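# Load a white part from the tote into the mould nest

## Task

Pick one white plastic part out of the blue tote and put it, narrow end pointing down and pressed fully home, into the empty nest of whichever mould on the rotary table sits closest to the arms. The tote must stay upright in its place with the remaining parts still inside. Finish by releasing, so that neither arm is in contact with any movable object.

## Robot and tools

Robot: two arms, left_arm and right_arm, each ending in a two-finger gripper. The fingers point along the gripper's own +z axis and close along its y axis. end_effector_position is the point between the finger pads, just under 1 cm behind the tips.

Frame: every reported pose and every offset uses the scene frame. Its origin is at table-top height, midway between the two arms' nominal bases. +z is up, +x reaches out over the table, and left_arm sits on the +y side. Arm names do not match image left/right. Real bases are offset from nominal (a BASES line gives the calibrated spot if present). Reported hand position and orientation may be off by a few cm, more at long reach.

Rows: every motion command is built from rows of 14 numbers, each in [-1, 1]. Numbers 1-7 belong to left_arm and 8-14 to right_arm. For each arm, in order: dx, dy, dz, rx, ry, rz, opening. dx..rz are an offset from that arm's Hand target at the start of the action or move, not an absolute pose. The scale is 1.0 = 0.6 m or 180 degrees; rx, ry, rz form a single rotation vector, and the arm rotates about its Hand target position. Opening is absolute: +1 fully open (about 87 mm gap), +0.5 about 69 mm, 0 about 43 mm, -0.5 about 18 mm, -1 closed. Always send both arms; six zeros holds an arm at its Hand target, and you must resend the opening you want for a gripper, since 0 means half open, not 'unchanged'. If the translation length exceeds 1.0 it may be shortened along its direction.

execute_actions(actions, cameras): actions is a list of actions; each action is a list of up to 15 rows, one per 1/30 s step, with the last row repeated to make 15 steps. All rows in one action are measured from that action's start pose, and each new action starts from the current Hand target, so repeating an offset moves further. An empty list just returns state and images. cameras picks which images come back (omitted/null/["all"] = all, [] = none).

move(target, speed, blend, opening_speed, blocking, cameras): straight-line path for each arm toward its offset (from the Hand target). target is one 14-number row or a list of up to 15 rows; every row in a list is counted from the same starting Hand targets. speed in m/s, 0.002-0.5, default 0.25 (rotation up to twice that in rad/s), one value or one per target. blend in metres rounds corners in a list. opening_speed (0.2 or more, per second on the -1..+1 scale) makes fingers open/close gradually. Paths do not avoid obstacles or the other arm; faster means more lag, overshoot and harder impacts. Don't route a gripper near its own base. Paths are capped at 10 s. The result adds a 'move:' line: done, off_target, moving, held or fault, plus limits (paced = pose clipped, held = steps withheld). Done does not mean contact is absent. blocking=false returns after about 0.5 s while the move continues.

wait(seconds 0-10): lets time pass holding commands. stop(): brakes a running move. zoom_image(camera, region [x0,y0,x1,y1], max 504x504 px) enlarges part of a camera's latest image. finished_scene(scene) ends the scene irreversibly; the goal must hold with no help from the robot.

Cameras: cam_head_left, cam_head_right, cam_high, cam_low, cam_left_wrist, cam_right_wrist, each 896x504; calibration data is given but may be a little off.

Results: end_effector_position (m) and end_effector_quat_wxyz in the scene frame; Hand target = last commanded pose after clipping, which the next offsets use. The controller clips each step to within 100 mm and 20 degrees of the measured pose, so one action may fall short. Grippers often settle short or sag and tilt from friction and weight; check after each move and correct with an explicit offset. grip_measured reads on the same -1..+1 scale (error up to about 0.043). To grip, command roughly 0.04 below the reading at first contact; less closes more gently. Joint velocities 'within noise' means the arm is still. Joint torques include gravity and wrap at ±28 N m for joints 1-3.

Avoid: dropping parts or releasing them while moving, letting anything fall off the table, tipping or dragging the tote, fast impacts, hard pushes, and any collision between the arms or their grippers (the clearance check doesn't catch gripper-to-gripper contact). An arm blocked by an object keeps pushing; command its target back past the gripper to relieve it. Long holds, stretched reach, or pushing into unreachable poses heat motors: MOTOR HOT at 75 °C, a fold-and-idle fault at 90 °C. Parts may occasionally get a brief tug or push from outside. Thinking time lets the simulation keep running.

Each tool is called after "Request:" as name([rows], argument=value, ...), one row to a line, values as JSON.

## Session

Request:
execute_actions(actions=[])

Scene clock: 0.00 s.
left_arm: end_effector_position=(+0.0654, +0.1408, +0.2191) grip_measured=+1.000 end_effector_quat_wxyz=(+0.104, +0.291, +0.951, -0.007) | right_arm: end_effector_position=(+0.1959, -0.1785, +0.2076) grip_measured=+0.985 end_effector_quat_wxyz=(-0.068, +0.964, -0.251, -0.061)
Joint positions: left_arm=[-1.358 1.263 1.325 -1.52 -0.176 -0.766 1] | right_arm=[0.771 1.571 1.516 -1.467 -0.177 -1.88 0.993]
Joint velocities: within noise
Joint torques (N m): no reading
Motor temperatures (°C): left_arm=[29 31 34 27 27 29 28] | right_arm=[30 40 33 28 27 28 31]
Heat: left arm: 34 °C; right arm: 40 °C.
Hand target: left_arm +0.0659, +0.1398, +0.2209; +0.107, +0.291, +0.951, -0.011 | right_arm +0.1968, -0.1774, +0.2119; -0.075, +0.964, -0.250, -0.058
Tool commands: left_gripper/opening=+1.0 right_gripper/opening=+1.0
camera_calibration:
cam_left_wrist: T_world_to_cam=[[-0.5517, -0.833166, -0.0382358, 0.158456], [-0.663127, 0.410378, 0.625981, -0.129835], [-0.505855, 0.370709, -0.7789, 0.286384], [0, 0, 0, 1]] pos_world=[0.146192, 0.0791363, 0.310397]
cam_right_wrist: T_world_to_cam=[[0.487418, 0.865487, 0.11557, 0.0310033], [0.632847, -0.441351, 0.636172, -0.309469], [0.601606, -0.236943, -0.762843, 0.139822], [0, 0, 0, 1]] pos_world=[0.0966168, -0.130287, 0.299954]

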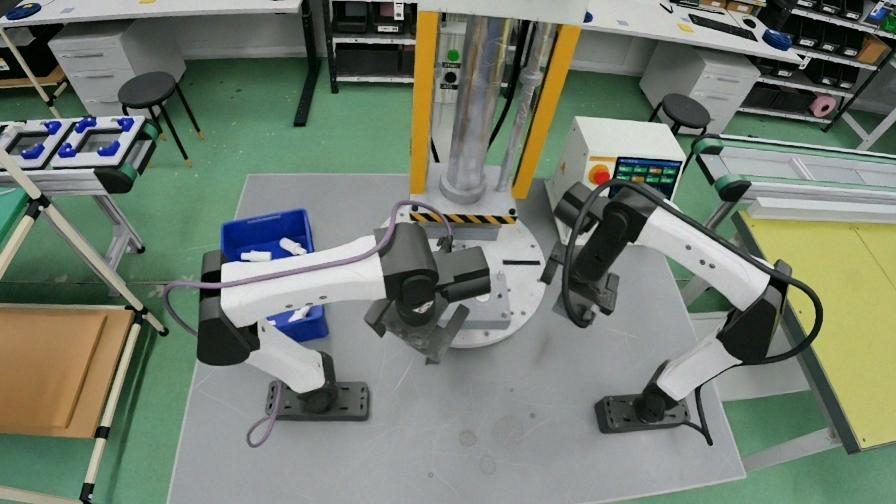

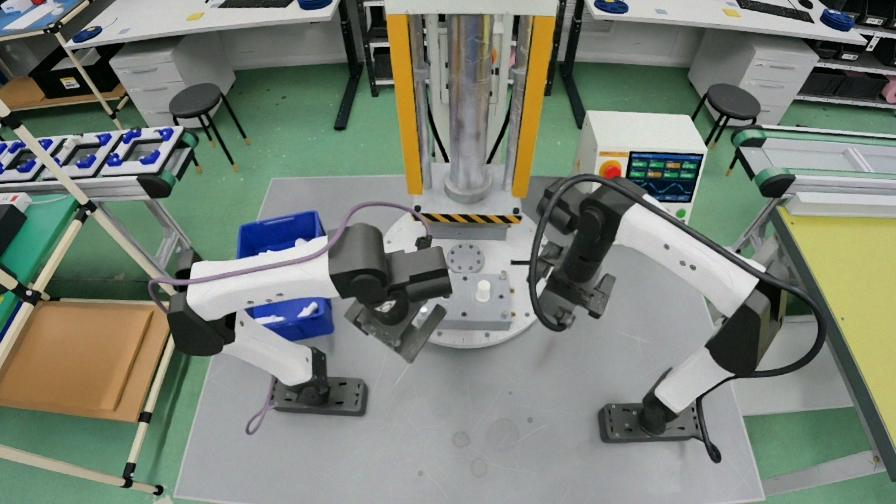

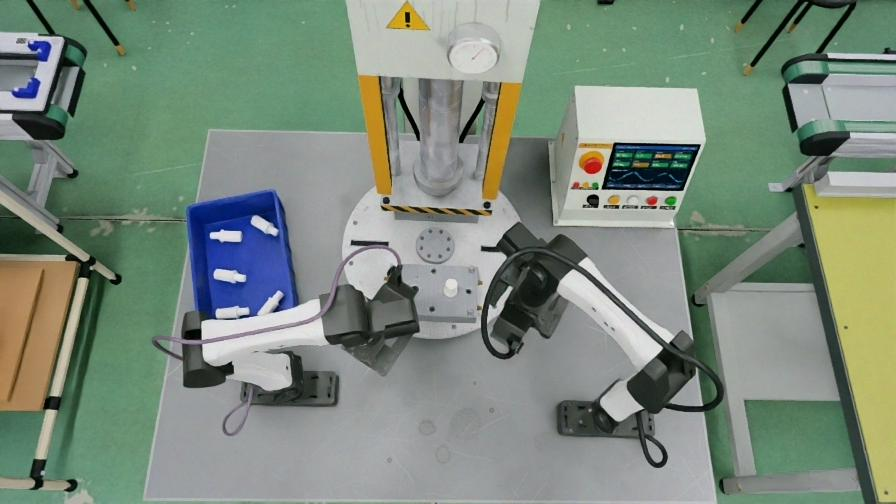

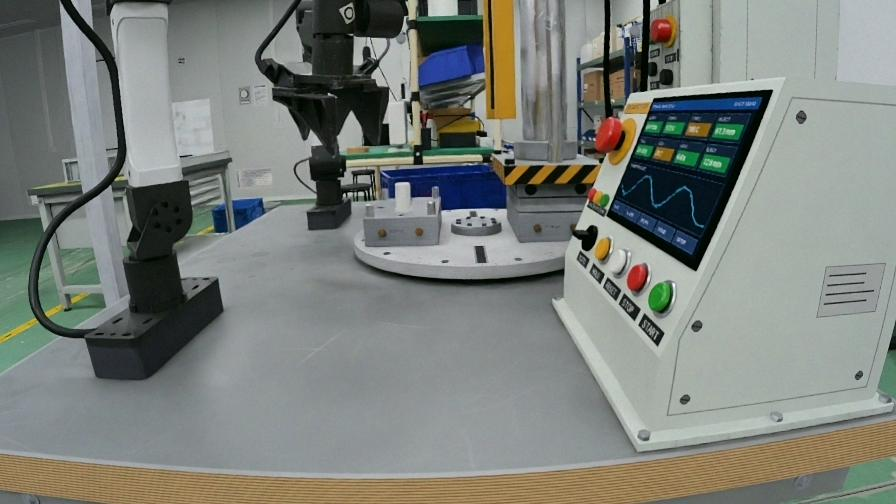

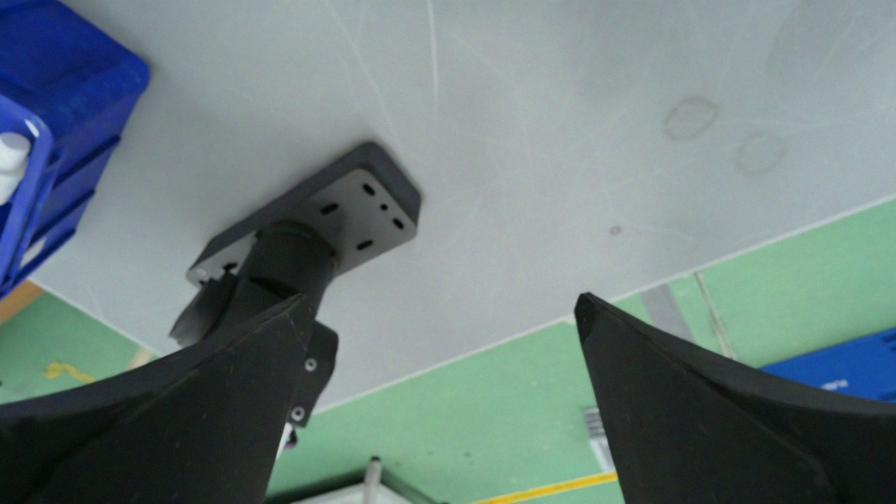

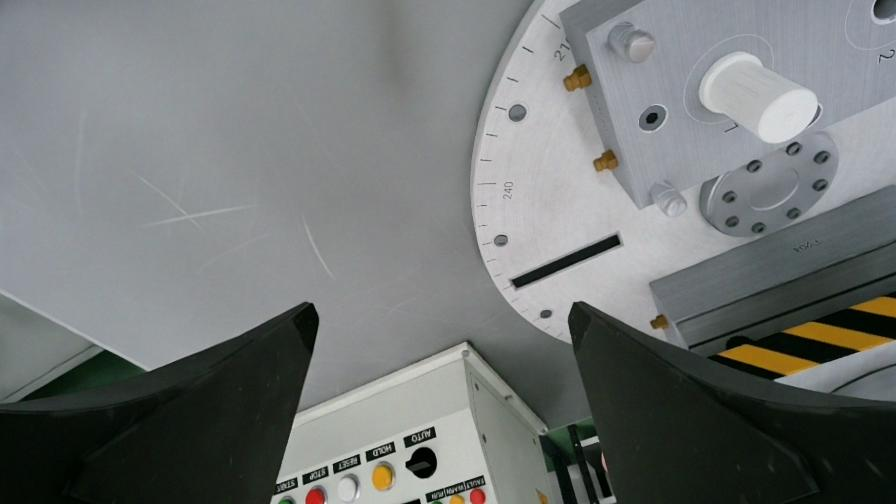

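Request:
zoom_image(camera="cam_high", region=[180, 180, 330, 330])

Request:
zoom_image(camera="cam_head_right", region=[400, 230, 550, 350])

Scaled by 3.360 from the camera's 896x504 image, which has a finer 1280x720 frame.

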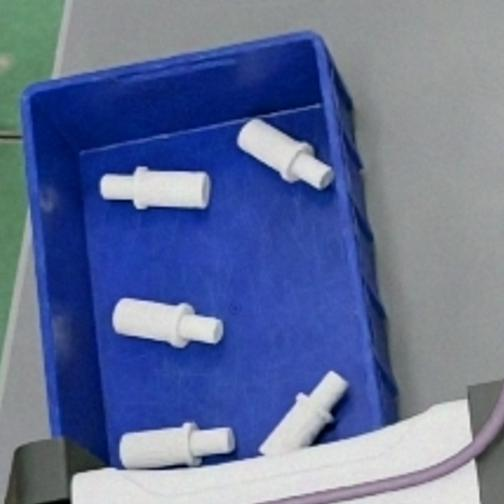

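Scaled by 3.360 from the camera's 896x504 image, which has a finer 1280x720 frame.

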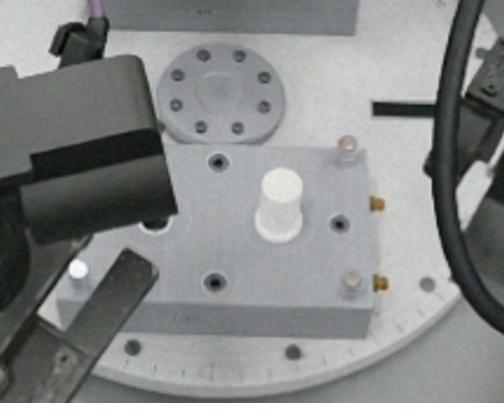

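Request:
move([
  [0.257,0.15,0.06,0.01,-0.05,0.25,1,0,0,0,0,0,0,1],
  [0.327,0.56,0.02,0.031,-0.114,0.618,1,0,0,0,0,0,0,1],
], blend=0.08, speed=0.4, cameras=["cam_left_wrist","cam_high","cam_low"])

Scene clock: 108.07 s.
left_arm: end_effector_position=(+0.2560, +0.4685, +0.2280) grip_measured=+1.000 end_effector_quat_wxyz=(+0.187, -0.608, +0.755, +0.161) | right_arm: end_effector_position=(+0.1959, -0.1785, +0.2076) grip_measured=+0.985 end_effector_quat_wxyz=(-0.068, +0.964, -0.251, -0.061)
Joint positions: left_arm=[0.458 1.415 1.439 -1.285 -0.397 -0.847 1] | right_arm=[0.771 1.571 1.516 -1.467 -0.177 -1.88 0.993]
Joint velocities: within noise
Joint torques (N m): left_arm=[1.17 -3.64 9.91 0.99 -0.33 -0.06] | right_arm=[-0.29 -5.64 6.42 0.44 -0.16 0.02]
Motor temperatures (°C): left_arm=[29 32 40 28 27 29 28] | right_arm=[29 45 38 28 27 28 31]
Heat: left arm: 40 °C; right arm: 45 °C.
Hand target: left_arm +0.2621, +0.4759, +0.2330; +0.200, -0.614, +0.746, +0.165 | right_arm +0.1968, -0.1774, +0.2119; -0.075, +0.964, -0.250, -0.058
Off the commanded pose: left_arm 0.011 m, 2 deg | right_arm 0.005 m, 1 deg.
move: off_target (left_arm)
camera_calibration:
cam_left_wrist: T_world_to_cam=[[0.978121, -0.207949, -0.00601634, -0.154925], [-0.190714, -0.907855, 0.373399, 0.410745], [-0.0831101, -0.364082, -0.927651, 0.538233], [0, 0, 0, 1]] pos_world=[0.274603, 0.536641, 0.344988]
Images, in order (width x height): cam_high 896x504, cam_low 896x504, cam_left_wrist 896x504.

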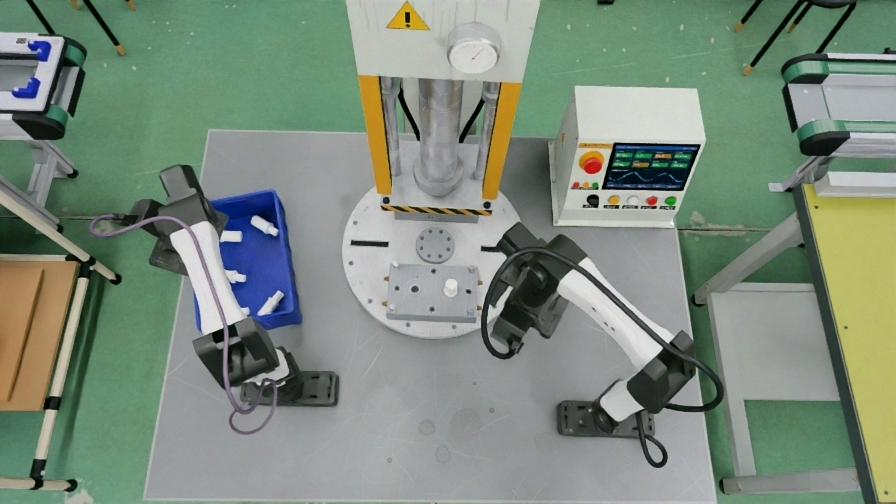

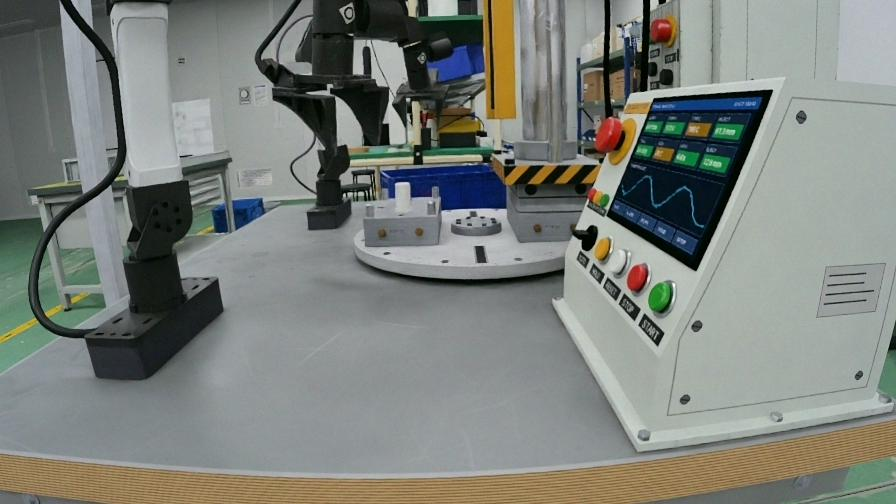

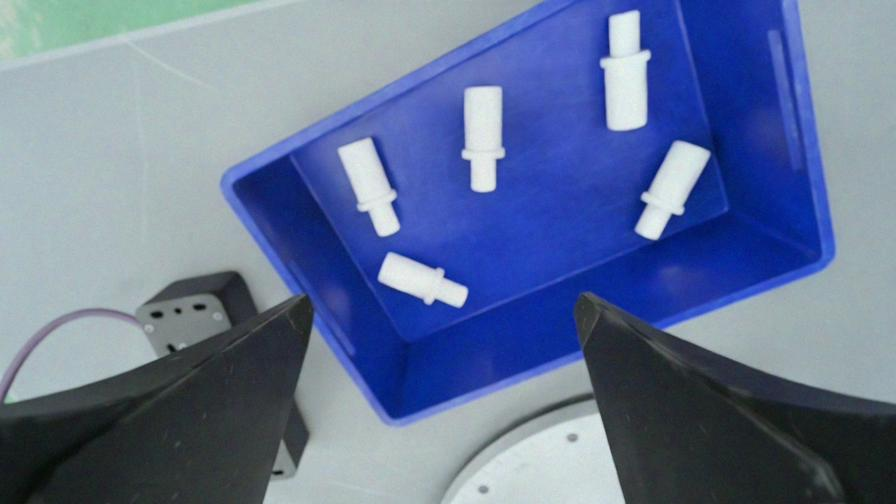

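Request:
move([
  [0.058,0.05,-0.2,0.0436,-0.0085,0,0.4,0,0,0,0,0,0,1],
], speed=0.2, cameras=["cam_left_wrist"])

Scene clock: 124.10 s.
left_arm: end_effector_position=(+0.2978, +0.5055, +0.1188) grip_measured=+0.400 end_effector_quat_wxyz=(+0.255, -0.607, +0.726, +0.199) | right_arm: end_effector_position=(+0.1959, -0.1785, +0.2076) grip_measured=+0.985 end_effector_quat_wxyz=(-0.068, +0.964, -0.251, -0.061)
Joint positions: left_arm=[0.445 1.504 1.027 -0.658 -0.511 -0.844 0.7] | right_arm=[0.771 1.571 1.516 -1.467 -0.177 -1.88 0.993]
Joint velocities: within noise
Joint torques (N m): left_arm=[0.2 -4.56 6.83 1.17 -0.38 0.09] | right_arm=[-0.36 -5.55 6.48 0.41 -0.13 0.02]
Motor temperatures (°C): left_arm=[29 32 41 29 27 29 28] | right_arm=[29 45 38 28 27 28 31]
Heat: left arm: 41 °C; right arm: 45 °C.
Hand target: left_arm +0.2969, +0.5058, +0.1130; +0.251, -0.601, +0.730, +0.207 | right_arm +0.1968, -0.1774, +0.2119; -0.075, +0.964, -0.250, -0.058
Off the commanded pose: left_arm 0.006 m, 1 deg | right_arm 0.005 m, 1 deg.
move: done
camera_calibration:
cam_left_wrist: T_world_to_cam=[[0.982339, -0.184567, 0.0307578, -0.206247], [-0.186779, -0.957437, 0.220066, 0.535231], [-0.0111683, -0.221924, -0.975, 0.366225], [0, 0, 0, 1]] pos_world=[0.306665, 0.555658, 0.245627]
Images, in order (width x height): cam_left_wrist 896x504.

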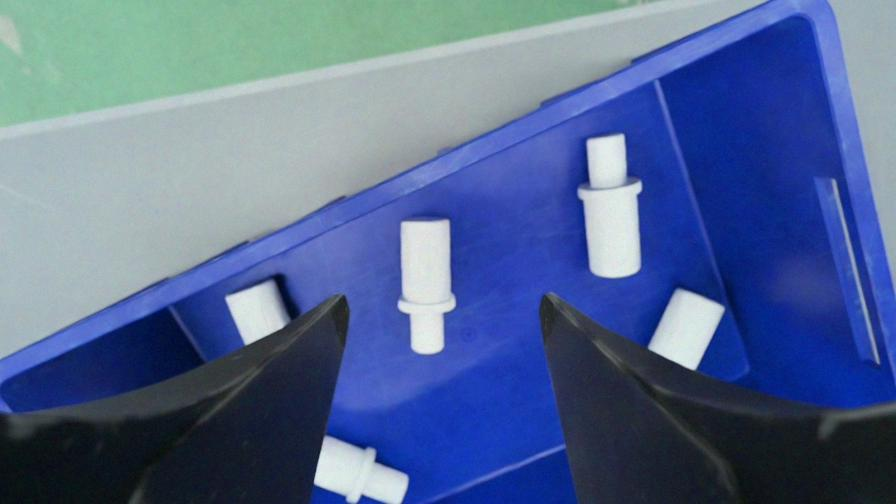

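Request:
move([
  [-0.0075,-0.011,-0.165,0,0,0,0.4,0,0,0,0,0,0,1],
], speed=0.1, cameras=["cam_left_wrist"])

Scene clock: 133.07 s.
left_arm: end_effector_position=(+0.2949, +0.4999, +0.0200) grip_measured=+0.400 end_effector_quat_wxyz=(+0.255, -0.601, +0.730, +0.200) | right_arm: end_effector_position=(+0.1959, -0.1785, +0.2076) grip_measured=+0.985 end_effector_quat_wxyz=(-0.068, +0.964, -0.251, -0.061)
Joint positions: left_arm=[0.429 1.669 0.755 -0.227 -0.517 -0.845 0.7] | right_arm=[0.771 1.571 1.516 -1.467 -0.177 -1.88 0.993]
Joint velocities: within noise
Joint torques (N m): left_arm=[0.21 -4.72 5.72 1.2 -0.38 -0.05] | right_arm=[-0.32 -5.71 6.37 0.4 -0.14 0.04]
Motor temperatures (°C): left_arm=[29 32 41 29 27 29 28] | right_arm=[29 45 38 28 27 28 31]
Heat: left arm: 41 °C; right arm: 45 °C.
Hand target: left_arm +0.2923, +0.4993, +0.0139; +0.251, -0.601, +0.730, +0.207 | right_arm +0.1968, -0.1774, +0.2119; -0.075, +0.964, -0.250, -0.058
Off the commanded pose: left_arm 0.007 m, 1 deg | right_arm 0.005 m, 1 deg.
move: done
camera_calibration:
cam_left_wrist: T_world_to_cam=[[0.980278, -0.196211, 0.0235892, -0.19475], [-0.196566, -0.955734, 0.218939, 0.553092], [-0.0204131, -0.219258, -0.975453, 0.26994], [0, 0, 0, 1]] pos_world=[0.305139, 0.549583, 0.146814]
Images, in order (width x height): cam_left_wrist 896x504.

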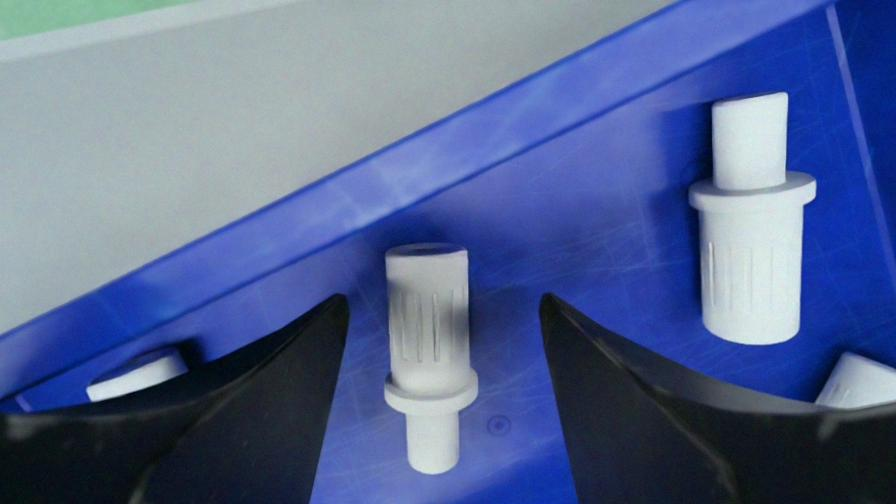

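Request:
move([
  [0,0,0,0,0,0,-0.8,0,0,0,0,0,0,1],
], opening_speed=0.6, cameras=["cam_left_wrist"])

Scene clock: 139.53 s.
left_arm: end_effector_position=(+0.2951, +0.5001, +0.0201) grip_measured=-0.344 end_effector_quat_wxyz=(+0.255, -0.601, +0.730, +0.200) | right_arm: end_effector_position=(+0.1959, -0.1785, +0.2076) grip_measured=+0.985 end_effector_quat_wxyz=(-0.068, +0.964, -0.251, -0.061)
Joint positions: left_arm=[0.429 1.669 0.755 -0.226 -0.518 -0.845 0.328] | right_arm=[0.771 1.571 1.516 -1.467 -0.177 -1.88 0.993]
Joint velocities: within noise
Joint torques (N m): left_arm=[0.24 -4.75 5.7 1.17 -0.38 -0.05] | right_arm=[-0.24 -5.56 6.52 0.44 -0.16 0]
Motor temperatures (°C): left_arm=[29 33 40 29 27 29 28] | right_arm=[29 45 38 28 27 28 31]
Heat: left arm: 40 °C; right arm: 45 °C.
Hand target: left_arm +0.2923, +0.4993, +0.0139; +0.251, -0.601, +0.730, +0.207 | right_arm +0.1968, -0.1774, +0.2119; -0.075, +0.964, -0.250, -0.058
Off the commanded pose: left_arm 0.007 m, 1 deg | right_arm 0.005 m, 1 deg.
move: done
camera_calibration:
cam_left_wrist: T_world_to_cam=[[0.980288, -0.196073, 0.0243243, -0.195011], [-0.196612, -0.955936, 0.218015, 0.553397], [-0.0194944, -0.2185, -0.975642, 0.269438], [0, 0, 0, 1]] pos_world=[0.305224, 0.549648, 0.14697]
Images, in order (width x height): cam_left_wrist 896x504.

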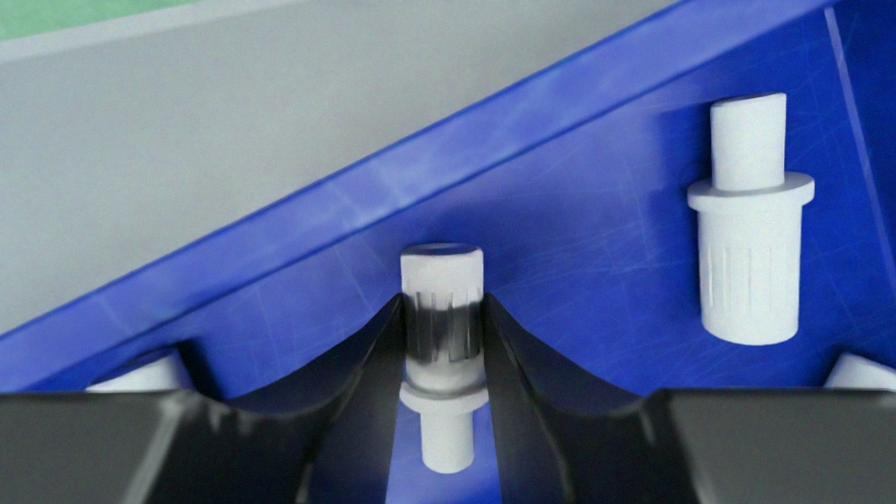

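Request:
move([
  [0,0,0.13,0,0,0,-0.9,0,0,0,0,0,0,1],
  [-0.05,-0.083,0.13,0,0,-0.3,-0.9,0,0,0,0,0,0,1],
  [-0.05,-0.083,0.01,0,0,-0.3,-0.9,0,0,0,0,0,0,1],
], speed=[0.15,0.25,0.1], blend=0.015, cameras=["cam_left_wrist"])

Scene clock: 157.50 s.
left_arm: end_effector_position=(+0.2640, +0.4502, +0.0245) grip_measured=-0.344 end_effector_quat_wxyz=(+0.319, -0.206, +0.922, +0.075) | right_arm: end_effector_position=(+0.1959, -0.1785, +0.2076) grip_measured=+0.985 end_effector_quat_wxyz=(-0.068, +0.964, -0.251, -0.061)
Joint positions: left_arm=[0.55 1.306 0.406 -0.005 0.054 0.08 0.328] | right_arm=[0.771 1.571 1.516 -1.467 -0.177 -1.88 0.993]
Joint velocities: within noise
Joint torques (N m): left_arm=[1.35 -2.59 6.06 1.68 0.28 0.09] | right_arm=[-0.36 -5.61 6.46 0.42 -0.16 0.01]
Motor temperatures (°C): left_arm=[29 33 39 30 27 29 28] | right_arm=[29 45 38 28 27 28 31]
Heat: left arm: 39 °C; right arm: 45 °C.
Hand target: left_arm +0.2623, +0.4494, +0.0199; +0.318, -0.204, +0.923, +0.071 | right_arm +0.1968, -0.1774, +0.2119; -0.075, +0.964, -0.250, -0.058
Off the commanded pose: left_arm 0.005 m, 1 deg | right_arm 0.005 m, 1 deg.
move: done
camera_calibration:
cam_left_wrist: T_world_to_cam=[[0.428315, -0.903625, 0.002923, 0.290336], [-0.883545, -0.418115, 0.211017, 0.43803], [-0.189458, -0.0929643, -0.977478, 0.250625], [0, 0, 0, 1]] pos_world=[0.310146, 0.468801, 0.1517]
Images, in order (width x height): cam_left_wrist 896x504.

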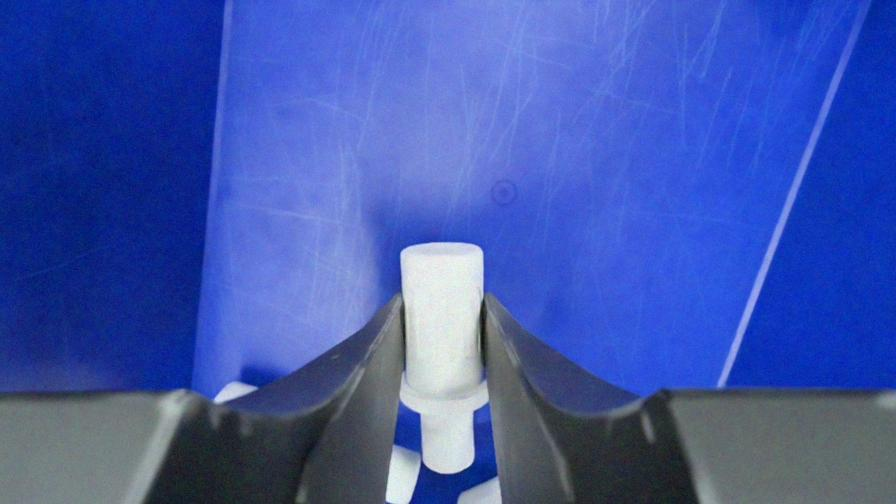

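Request:
move([
  [0.01,0,0.02,0,0,0,-0.9,0,0,0,0,0,0,1],
  [0.035,-0.01,0.012,0,0,0,-0.9,0,0,0,0,0,0,1],
  [0.035,-0.01,-0.007,0,0,0,-0.9,0,0,0,0,0,0,1],
], speed=[0.08,0.08,0.04], cameras=["cam_left_wrist"])

Scene clock: 172.57 s.
left_arm: end_effector_position=(+0.2832, +0.4432, +0.0193) grip_measured=-0.344 end_effector_quat_wxyz=(+0.322, -0.201, +0.923, +0.067) | right_arm: end_effector_position=(+0.1959, -0.1785, +0.2076) grip_measured=+0.985 end_effector_quat_wxyz=(-0.068, +0.964, -0.251, -0.061)
Joint positions: left_arm=[0.49 1.39 0.436 0.053 0.036 0.036 0.328] | right_arm=[0.771 1.571 1.516 -1.467 -0.177 -1.88 0.993]
Joint velocities: within noise
Joint torques (N m): left_arm=[0.1 -2.61 7.01 1.55 -0.03 -0.06] | right_arm=[-0.35 -5.63 6.45 0.38 -0.14 0.04]
Motor temperatures (°C): left_arm=[29 33 39 31 27 29 29] | right_arm=[29 45 39 28 27 28 31]
Heat: left arm: 39 °C; right arm: 45 °C.
Hand target: left_arm +0.2833, +0.4434, +0.0156; +0.318, -0.204, +0.923, +0.071 | right_arm +0.1968, -0.1774, +0.2119; -0.075, +0.964, -0.250, -0.058
Off the commanded pose: left_arm 0.004 m, 1 deg | right_arm 0.005 m, 1 deg.
move: done
camera_calibration:
cam_left_wrist: T_world_to_cam=[[0.414586, -0.909876, 0.0155849, 0.282224], [-0.891377, -0.40259, 0.208252, 0.448621], [-0.183209, -0.100231, -0.977951, 0.24999], [0, 0, 0, 1]] pos_world=[0.328685, 0.462456, 0.146653]
Images, in order (width x height): cam_left_wrist 896x504.

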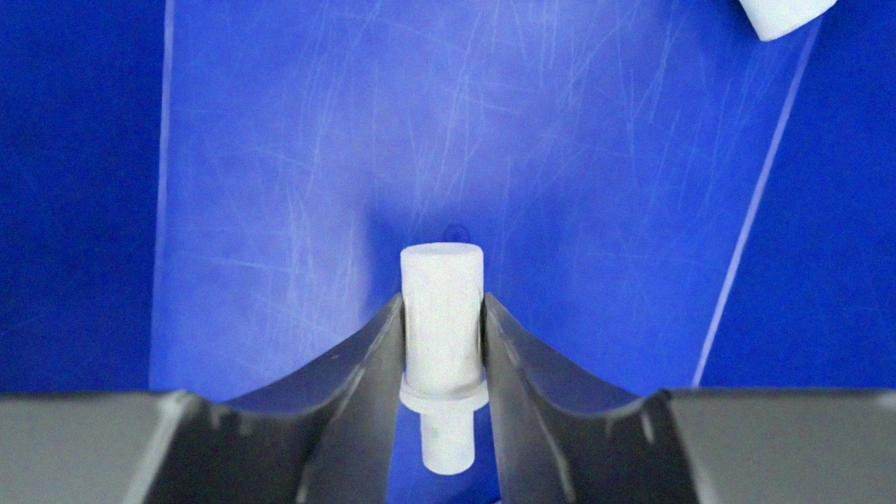

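Request:
move([
  [0,0,0,0,0,0,0.3,0,0,0,0,0,0,1],
  [0.003,0.001,0.02,-0.0995,0.2125,0,0.3,0,0,0,0,0,0,1],
  [0.003,0.001,-0.003,-0.0995,0.2125,0,0.3,0,0,0,0,0,0,1],
], speed=[0.1,0.2,0.06], opening_speed=0.6, cameras=["cam_left_wrist"])

Scene clock: 187.53 s.
left_arm: end_effector_position=(+0.2859, +0.4452, +0.0195) grip_measured=+0.300 end_effector_quat_wxyz=(-0.027, -0.216, +0.976, -0.013) | right_arm: end_effector_position=(+0.1959, -0.1785, +0.2076) grip_measured=+0.985 end_effector_quat_wxyz=(-0.068, +0.964, -0.251, -0.061)
Joint positions: left_arm=[0.478 1.977 1.23 -0.882 0.012 0.03 0.65] | right_arm=[0.771 1.571 1.516 -1.467 -0.177 -1.88 0.993]
Joint velocities: within noise
Joint torques (N m): left_arm=[0.01 -6.71 6.58 0.27 -0.02 -0.07] | right_arm=[-0.2 -5.67 6.49 0.45 -0.15 0.02]
Motor temperatures (°C): left_arm=[29 33 39 31 27 29 29] | right_arm=[29 45 39 28 27 28 31]
Heat: left arm: 39 °C; right arm: 45 °C.
Hand target: left_arm +0.2852, +0.4440, +0.0139; -0.036, -0.216, +0.976, -0.008 | right_arm +0.1968, -0.1774, +0.2119; -0.075, +0.964, -0.250, -0.058
Off the commanded pose: left_arm 0.006 m, 1 deg | right_arm 0.005 m, 1 deg.
move: done
camera_calibration:
cam_left_wrist: T_world_to_cam=[[0.428672, -0.903216, 0.0209976, 0.275783], [-0.541133, -0.238075, 0.806533, 0.266705], [-0.723474, -0.357101, -0.590817, 0.512209], [0, 0, 0, 1]] pos_world=[0.396672, 0.495498, 0.0817244]
Images, in order (width x height): cam_left_wrist 896x504.

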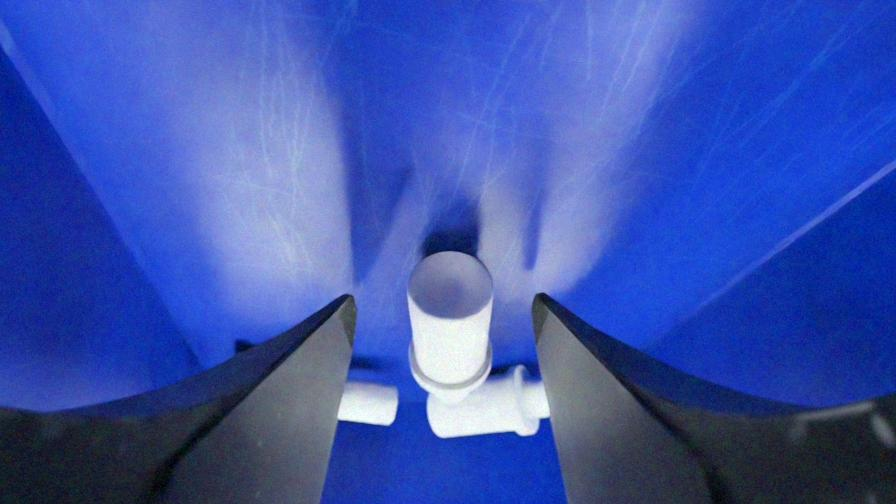

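Request:
move([
  [0,0,0,0,0,0,-0.9,0,0,0,0,0,0,1],
  [0,0,0.05,0,0,0,-0.9,0,0,0,0,0,0,1],
  [0,0,0.2,0,0,0,-0.9,0,0,0,0,0,0,1],
], speed=[0.1,0.06,0.15], opening_speed=0.6, cameras=["cam_left_wrist","cam_high","cam_head_right"])

Scene clock: 197.00 s.
left_arm: end_effector_position=(+0.2823, +0.4434, +0.1219) grip_measured=-0.345 end_effector_quat_wxyz=(-0.051, -0.216, +0.975, -0.019) | right_arm: end_effector_position=(+0.1959, -0.1785, +0.2076) grip_measured=+0.985 end_effector_quat_wxyz=(-0.068, +0.964, -0.251, -0.061)
Joint positions: left_arm=[0.478 1.889 1.524 -1.313 0.012 0.03 0.327] | right_arm=[0.771 1.571 1.516 -1.467 -0.177 -1.88 0.993]
Joint velocities: within noise
Joint torques (N m): left_arm=[-0.02 -10.09 9.05 0.02 -0.01 -0.06] | right_arm=[-0.34 -5.56 6.42 0.41 -0.15 0]
Motor temperatures (°C): left_arm=[29 34 40 30 27 29 29] | right_arm=[29 45 39 28 27 28 31]
Heat: left arm: 40 °C; right arm: 45 °C.
Hand target: left_arm +0.2852, +0.4440, +0.1339; -0.036, -0.216, +0.976, -0.008 | right_arm +0.1968, -0.1774, +0.2119; -0.075, +0.964, -0.250, -0.058
Off the commanded pose: left_arm 0.012 m, 2 deg | right_arm 0.005 m, 1 deg.
move: off_target (left_arm)
camera_calibration:
cam_left_wrist: T_world_to_cam=[[0.429922, -0.902606, 0.021657, 0.272889], [-0.505096, -0.220562, 0.834404, 0.160373], [-0.748362, -0.369667, -0.550728, 0.577141], [0, 0, 0, 1]] pos_world=[0.395593, 0.495033, 0.178121]
Images, in order (width x height): cam_head_right 896x504, cam_high 896x504, cam_left_wrist 896x504.

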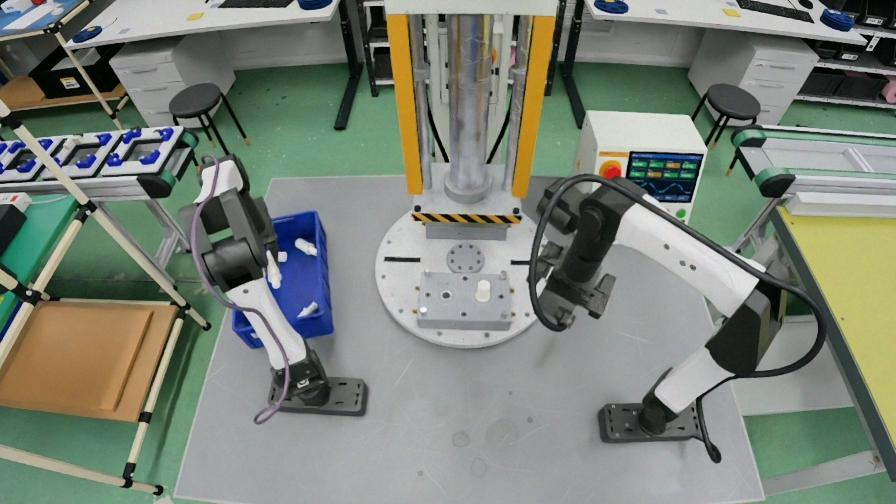

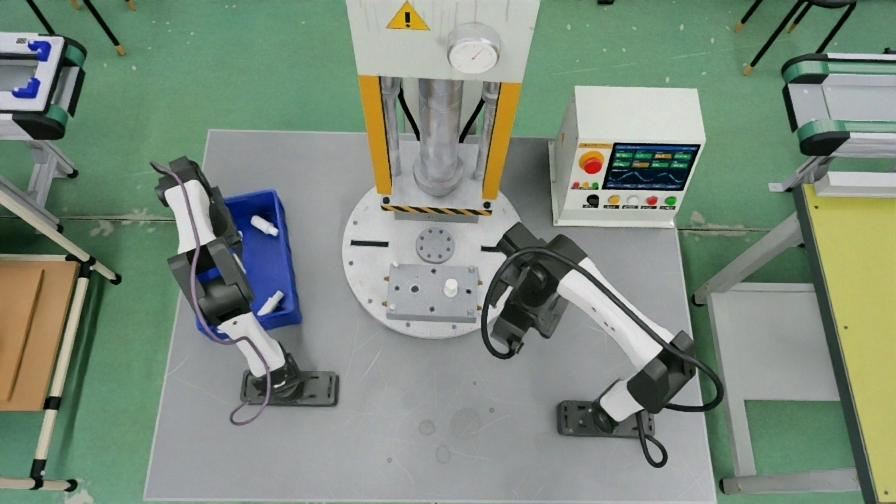

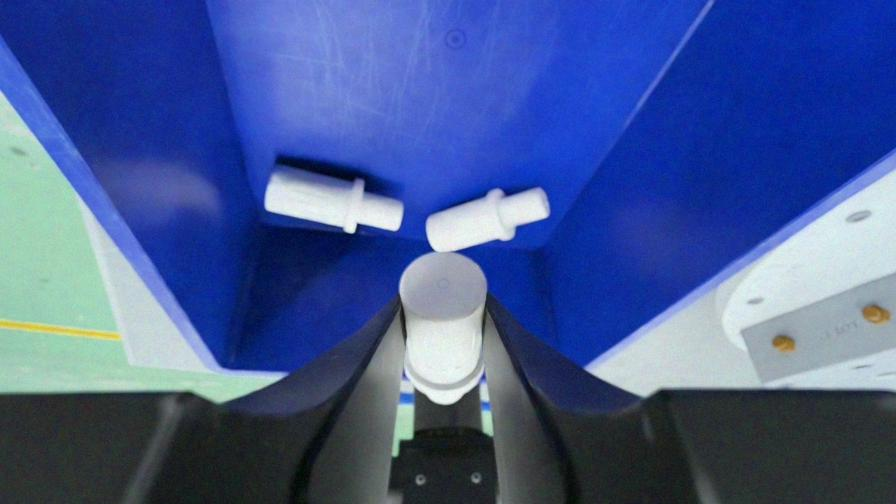

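Request:
move([
  [0,0,0.18,0.017,-0.131,-0.037,-0.9,0.06,-0.12,0.04,0,0,0,1],
  [-0.008,-0.373,0.25,0.042,-0.315,-0.09,-0.9,0.17,-0.34,0.08,0,0,0,1],
  [-0.083,-0.657,0.18,0.069,-0.525,-0.148,-0.9,0.17,-0.34,0.08,0,0,0,1],
], speed=0.25, blend=0.05, cameras=["cam_left_wrist","cam_high","cam_low","cam_head_right"])

Scene clock: 245.03 s.
left_arm: end_effector_position=(+0.2377, +0.0497, +0.2474) grip_measured=-0.345 end_effector_quat_wxyz=(+0.704, +0.057, +0.705, -0.068) | right_arm: end_effector_position=(+0.2965, -0.3783, +0.2569) grip_measured=+0.985 end_effector_quat_wxyz=(-0.025, +0.888, -0.455, +0.063)
Joint positions: left_arm=[-1.4 1.245 0.567 0.675 -1.235 -0.018 0.327] | right_arm=[0.131 1.602 1.713 -1.548 0.028 -2.088 0.993]
Joint velocities: within noise
Joint torques (N m): left_arm=[-0.13 -2.61 6.78 1.6 -0.02 0.1] | right_arm=[-0.76 -4.07 7.86 0.42 0.07 -0.09]
Motor temperatures (°C): left_arm=[29 42 41 30 27 29 29] | right_arm=[29 45 39 28 27 28 31]
Heat: left arm: 42 °C; right arm: 45 °C.
Hand target: left_arm +0.2355, +0.0498, +0.2419; +0.704, +0.062, +0.705, -0.062 | right_arm +0.2988, -0.3814, +0.2598; -0.060, +0.946, -0.317, -0.020
Off the commanded pose: left_arm 0.006 m, 1 deg | right_arm 0.005 m, 29 deg; orientation clipped.
joint sent to its limit (right arm) — joint 4 (wrist pitch), lower limit; joint 6 (wrist roll), lower limit. The joint targets are off in orientation, not in position.
move: off_target (right_arm); limits=paced
camera_calibration:
cam_left_wrist: T_world_to_cam=[[-0.183361, -0.982787, 0.0225415, 0.0835518], [-0.760918, 0.127373, -0.636223, 0.353714], [0.622401, -0.13381, -0.771176, 0.184359], [0, 0, 0, 1]] pos_world=[0.169722, 0.0617291, 0.365331]
Images, in order (width x height): cam_head_right 896x504, cam_high 896x504, cam_low 896x504, cam_left_wrist 896x504.

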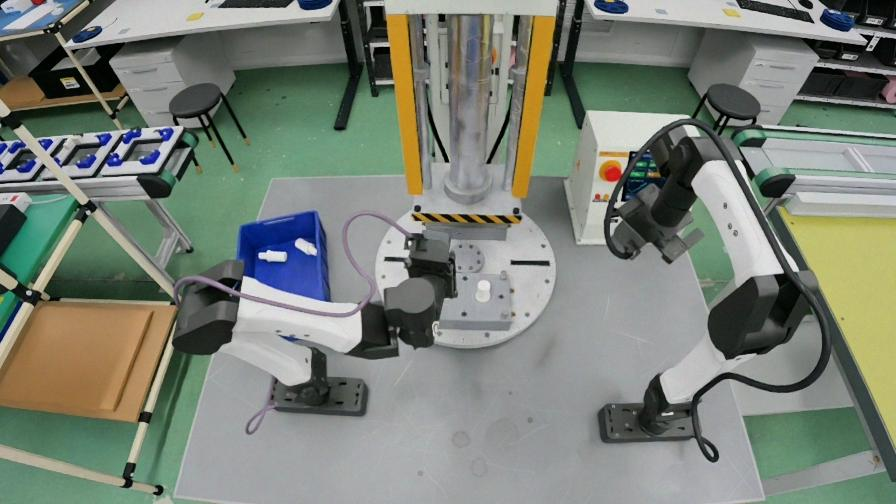

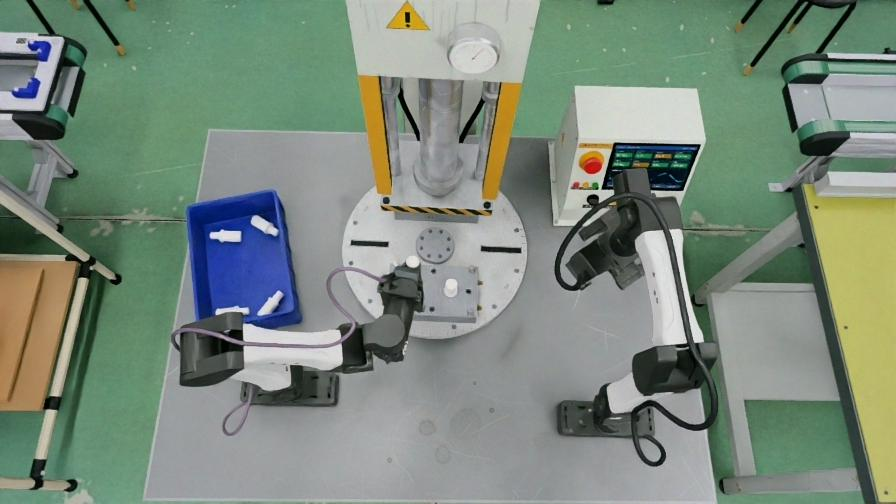

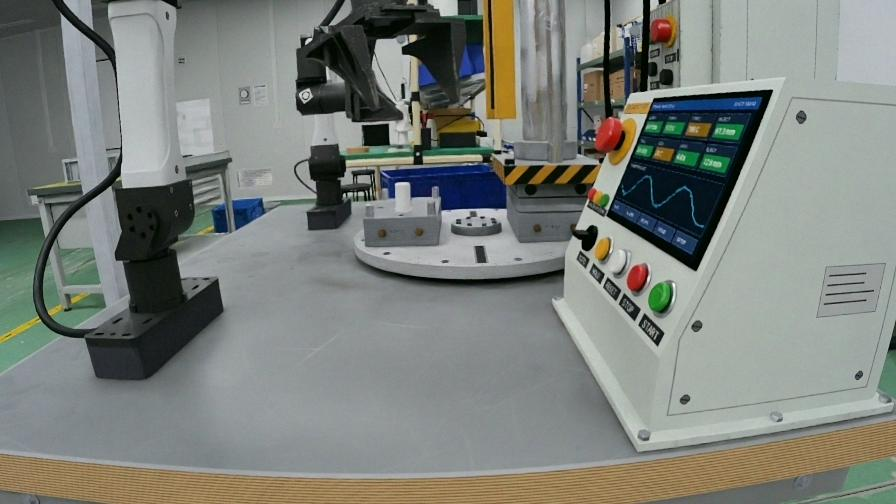

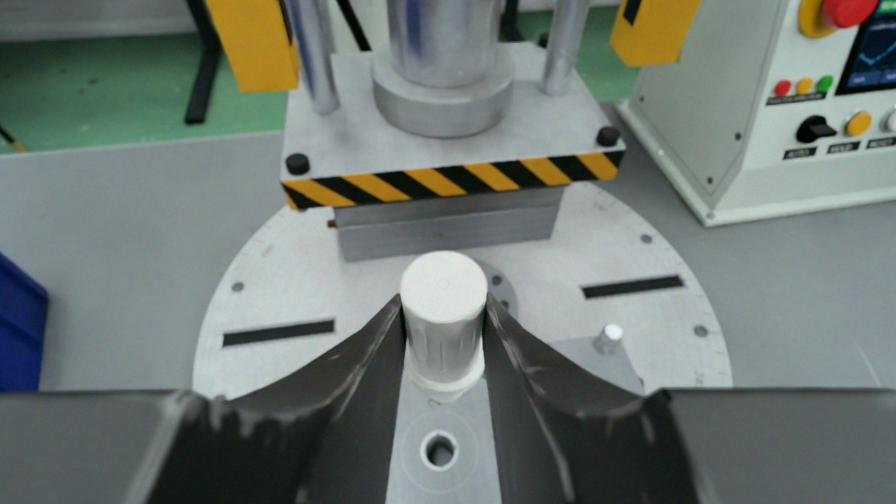

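Request:
move([
  [0.01,-0.003,-0.1,0,0,0,-0.9,0,0,0,0,0,0,1],
], speed=0.12, cameras=["cam_left_wrist","cam_low","cam_head_right"])

Request:
zoom_image(camera="cam_low", region=[350, 130, 450, 260])

Request:
zoom_image(camera="cam_left_wrist", region=[340, 230, 550, 504])

Request:
zoom_image(camera="cam_head_right", region=[400, 220, 540, 350])

Scene clock: 262.37 s.
left_arm: end_effector_position=(+0.2401, +0.0470, +0.1870) grip_measured=-0.345 end_effector_quat_wxyz=(+0.704, +0.055, +0.705, -0.066) | right_arm: end_effector_position=(+0.2965, -0.3783, +0.2569) grip_measured=+0.985 end_effector_quat_wxyz=(-0.025, +0.888, -0.455, +0.063)
Joint positions: left_arm=[-1.393 1.46 0.427 1.032 -1.235 -0.017 0.327] | right_arm=[0.131 1.602 1.713 -1.548 0.028 -2.088 0.993]
Joint velocities: within noise
Joint torques (N m): left_arm=[1.25 -3.22 5.59 1.61 0.21 0.09] | right_arm=[-0.77 -3.96 7.94 0.42 0.1 -0.1]
Motor temperatures (°C): left_arm=[29 38 41 31 27 29 29] | right_arm=[29 44 40 28 27 28 31]
Heat: left arm: 41 °C; right arm: 44 °C.
Hand target: left_arm +0.2415, +0.0480, +0.1819; +0.704, +0.062, +0.705, -0.062 | right_arm +0.2988, -0.3814, +0.2598; -0.060, +0.946, -0.317, -0.020
Off the commanded pose: left_arm 0.005 m, 1 deg | right_arm 0.005 m, 20 deg; orientation clipped.
joint sent to its limit (right arm) — joint 4 (wrist pitch), lower limit; joint 6 (wrist roll), lower limit. The joint targets are off in orientation, not in position.
move: off_target (right_arm); limits=paced
camera_calibration:
cam_left_wrist: T_world_to_cam=[[-0.177742, -0.983812, 0.0228565, 0.0813405], [-0.761433, 0.122777, -0.63651, 0.317813], [0.6234, -0.130538, -0.77093, 0.135495], [0, 0, 0, 1]] pos_world=[0.171983, 0.0586907, 0.304889]
Images, in order (width x height): cam_head_right 896x504, cam_low 896x504, cam_left_wrist 896x504.

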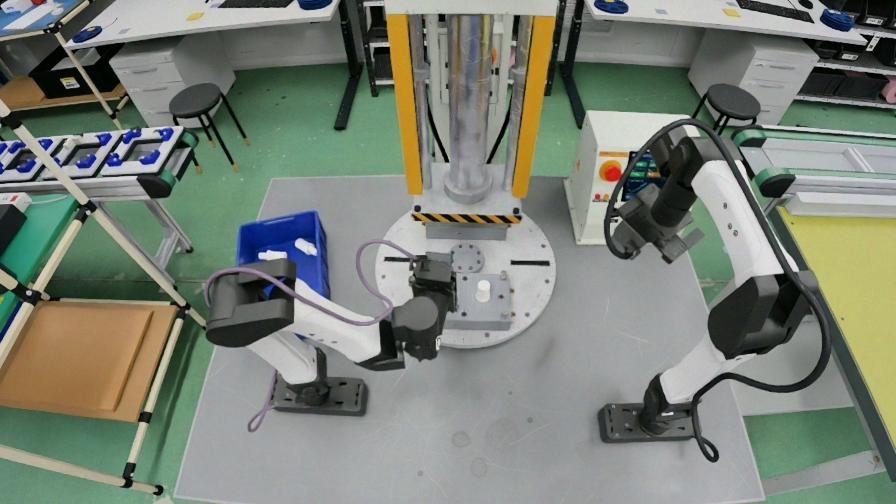

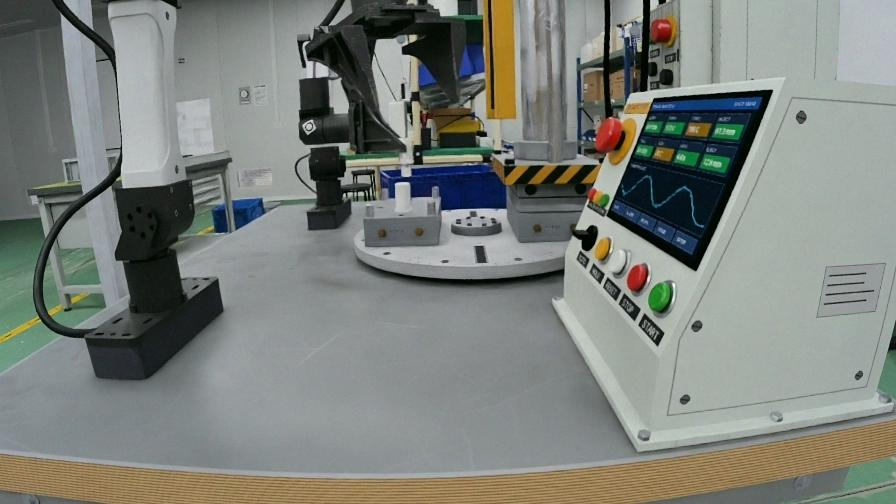

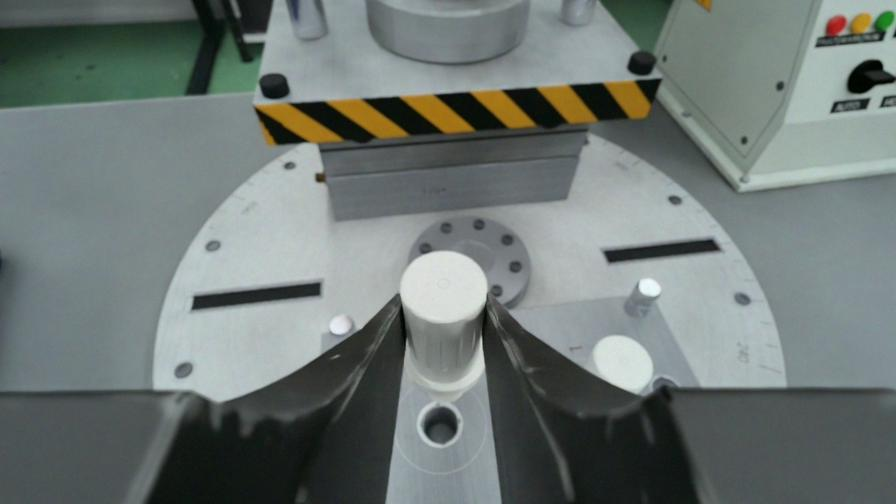

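Scaled by 3.877 from the camera's 896x504 image, which has a finer 1280x720 frame.

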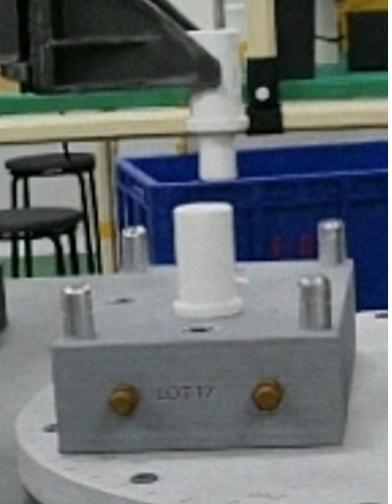

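Scaled by 1.839 from the camera's 896x504 image, which has a finer 1280x720 frame.

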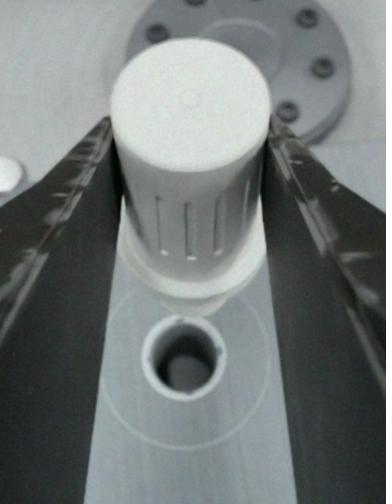

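Scaled by 3.600 from the camera's 896x504 image, which has a finer 1280x720 frame.

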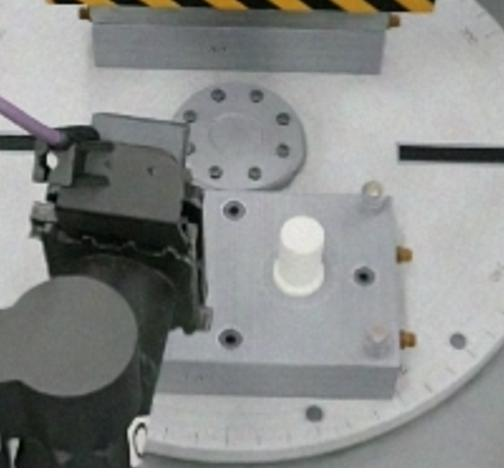

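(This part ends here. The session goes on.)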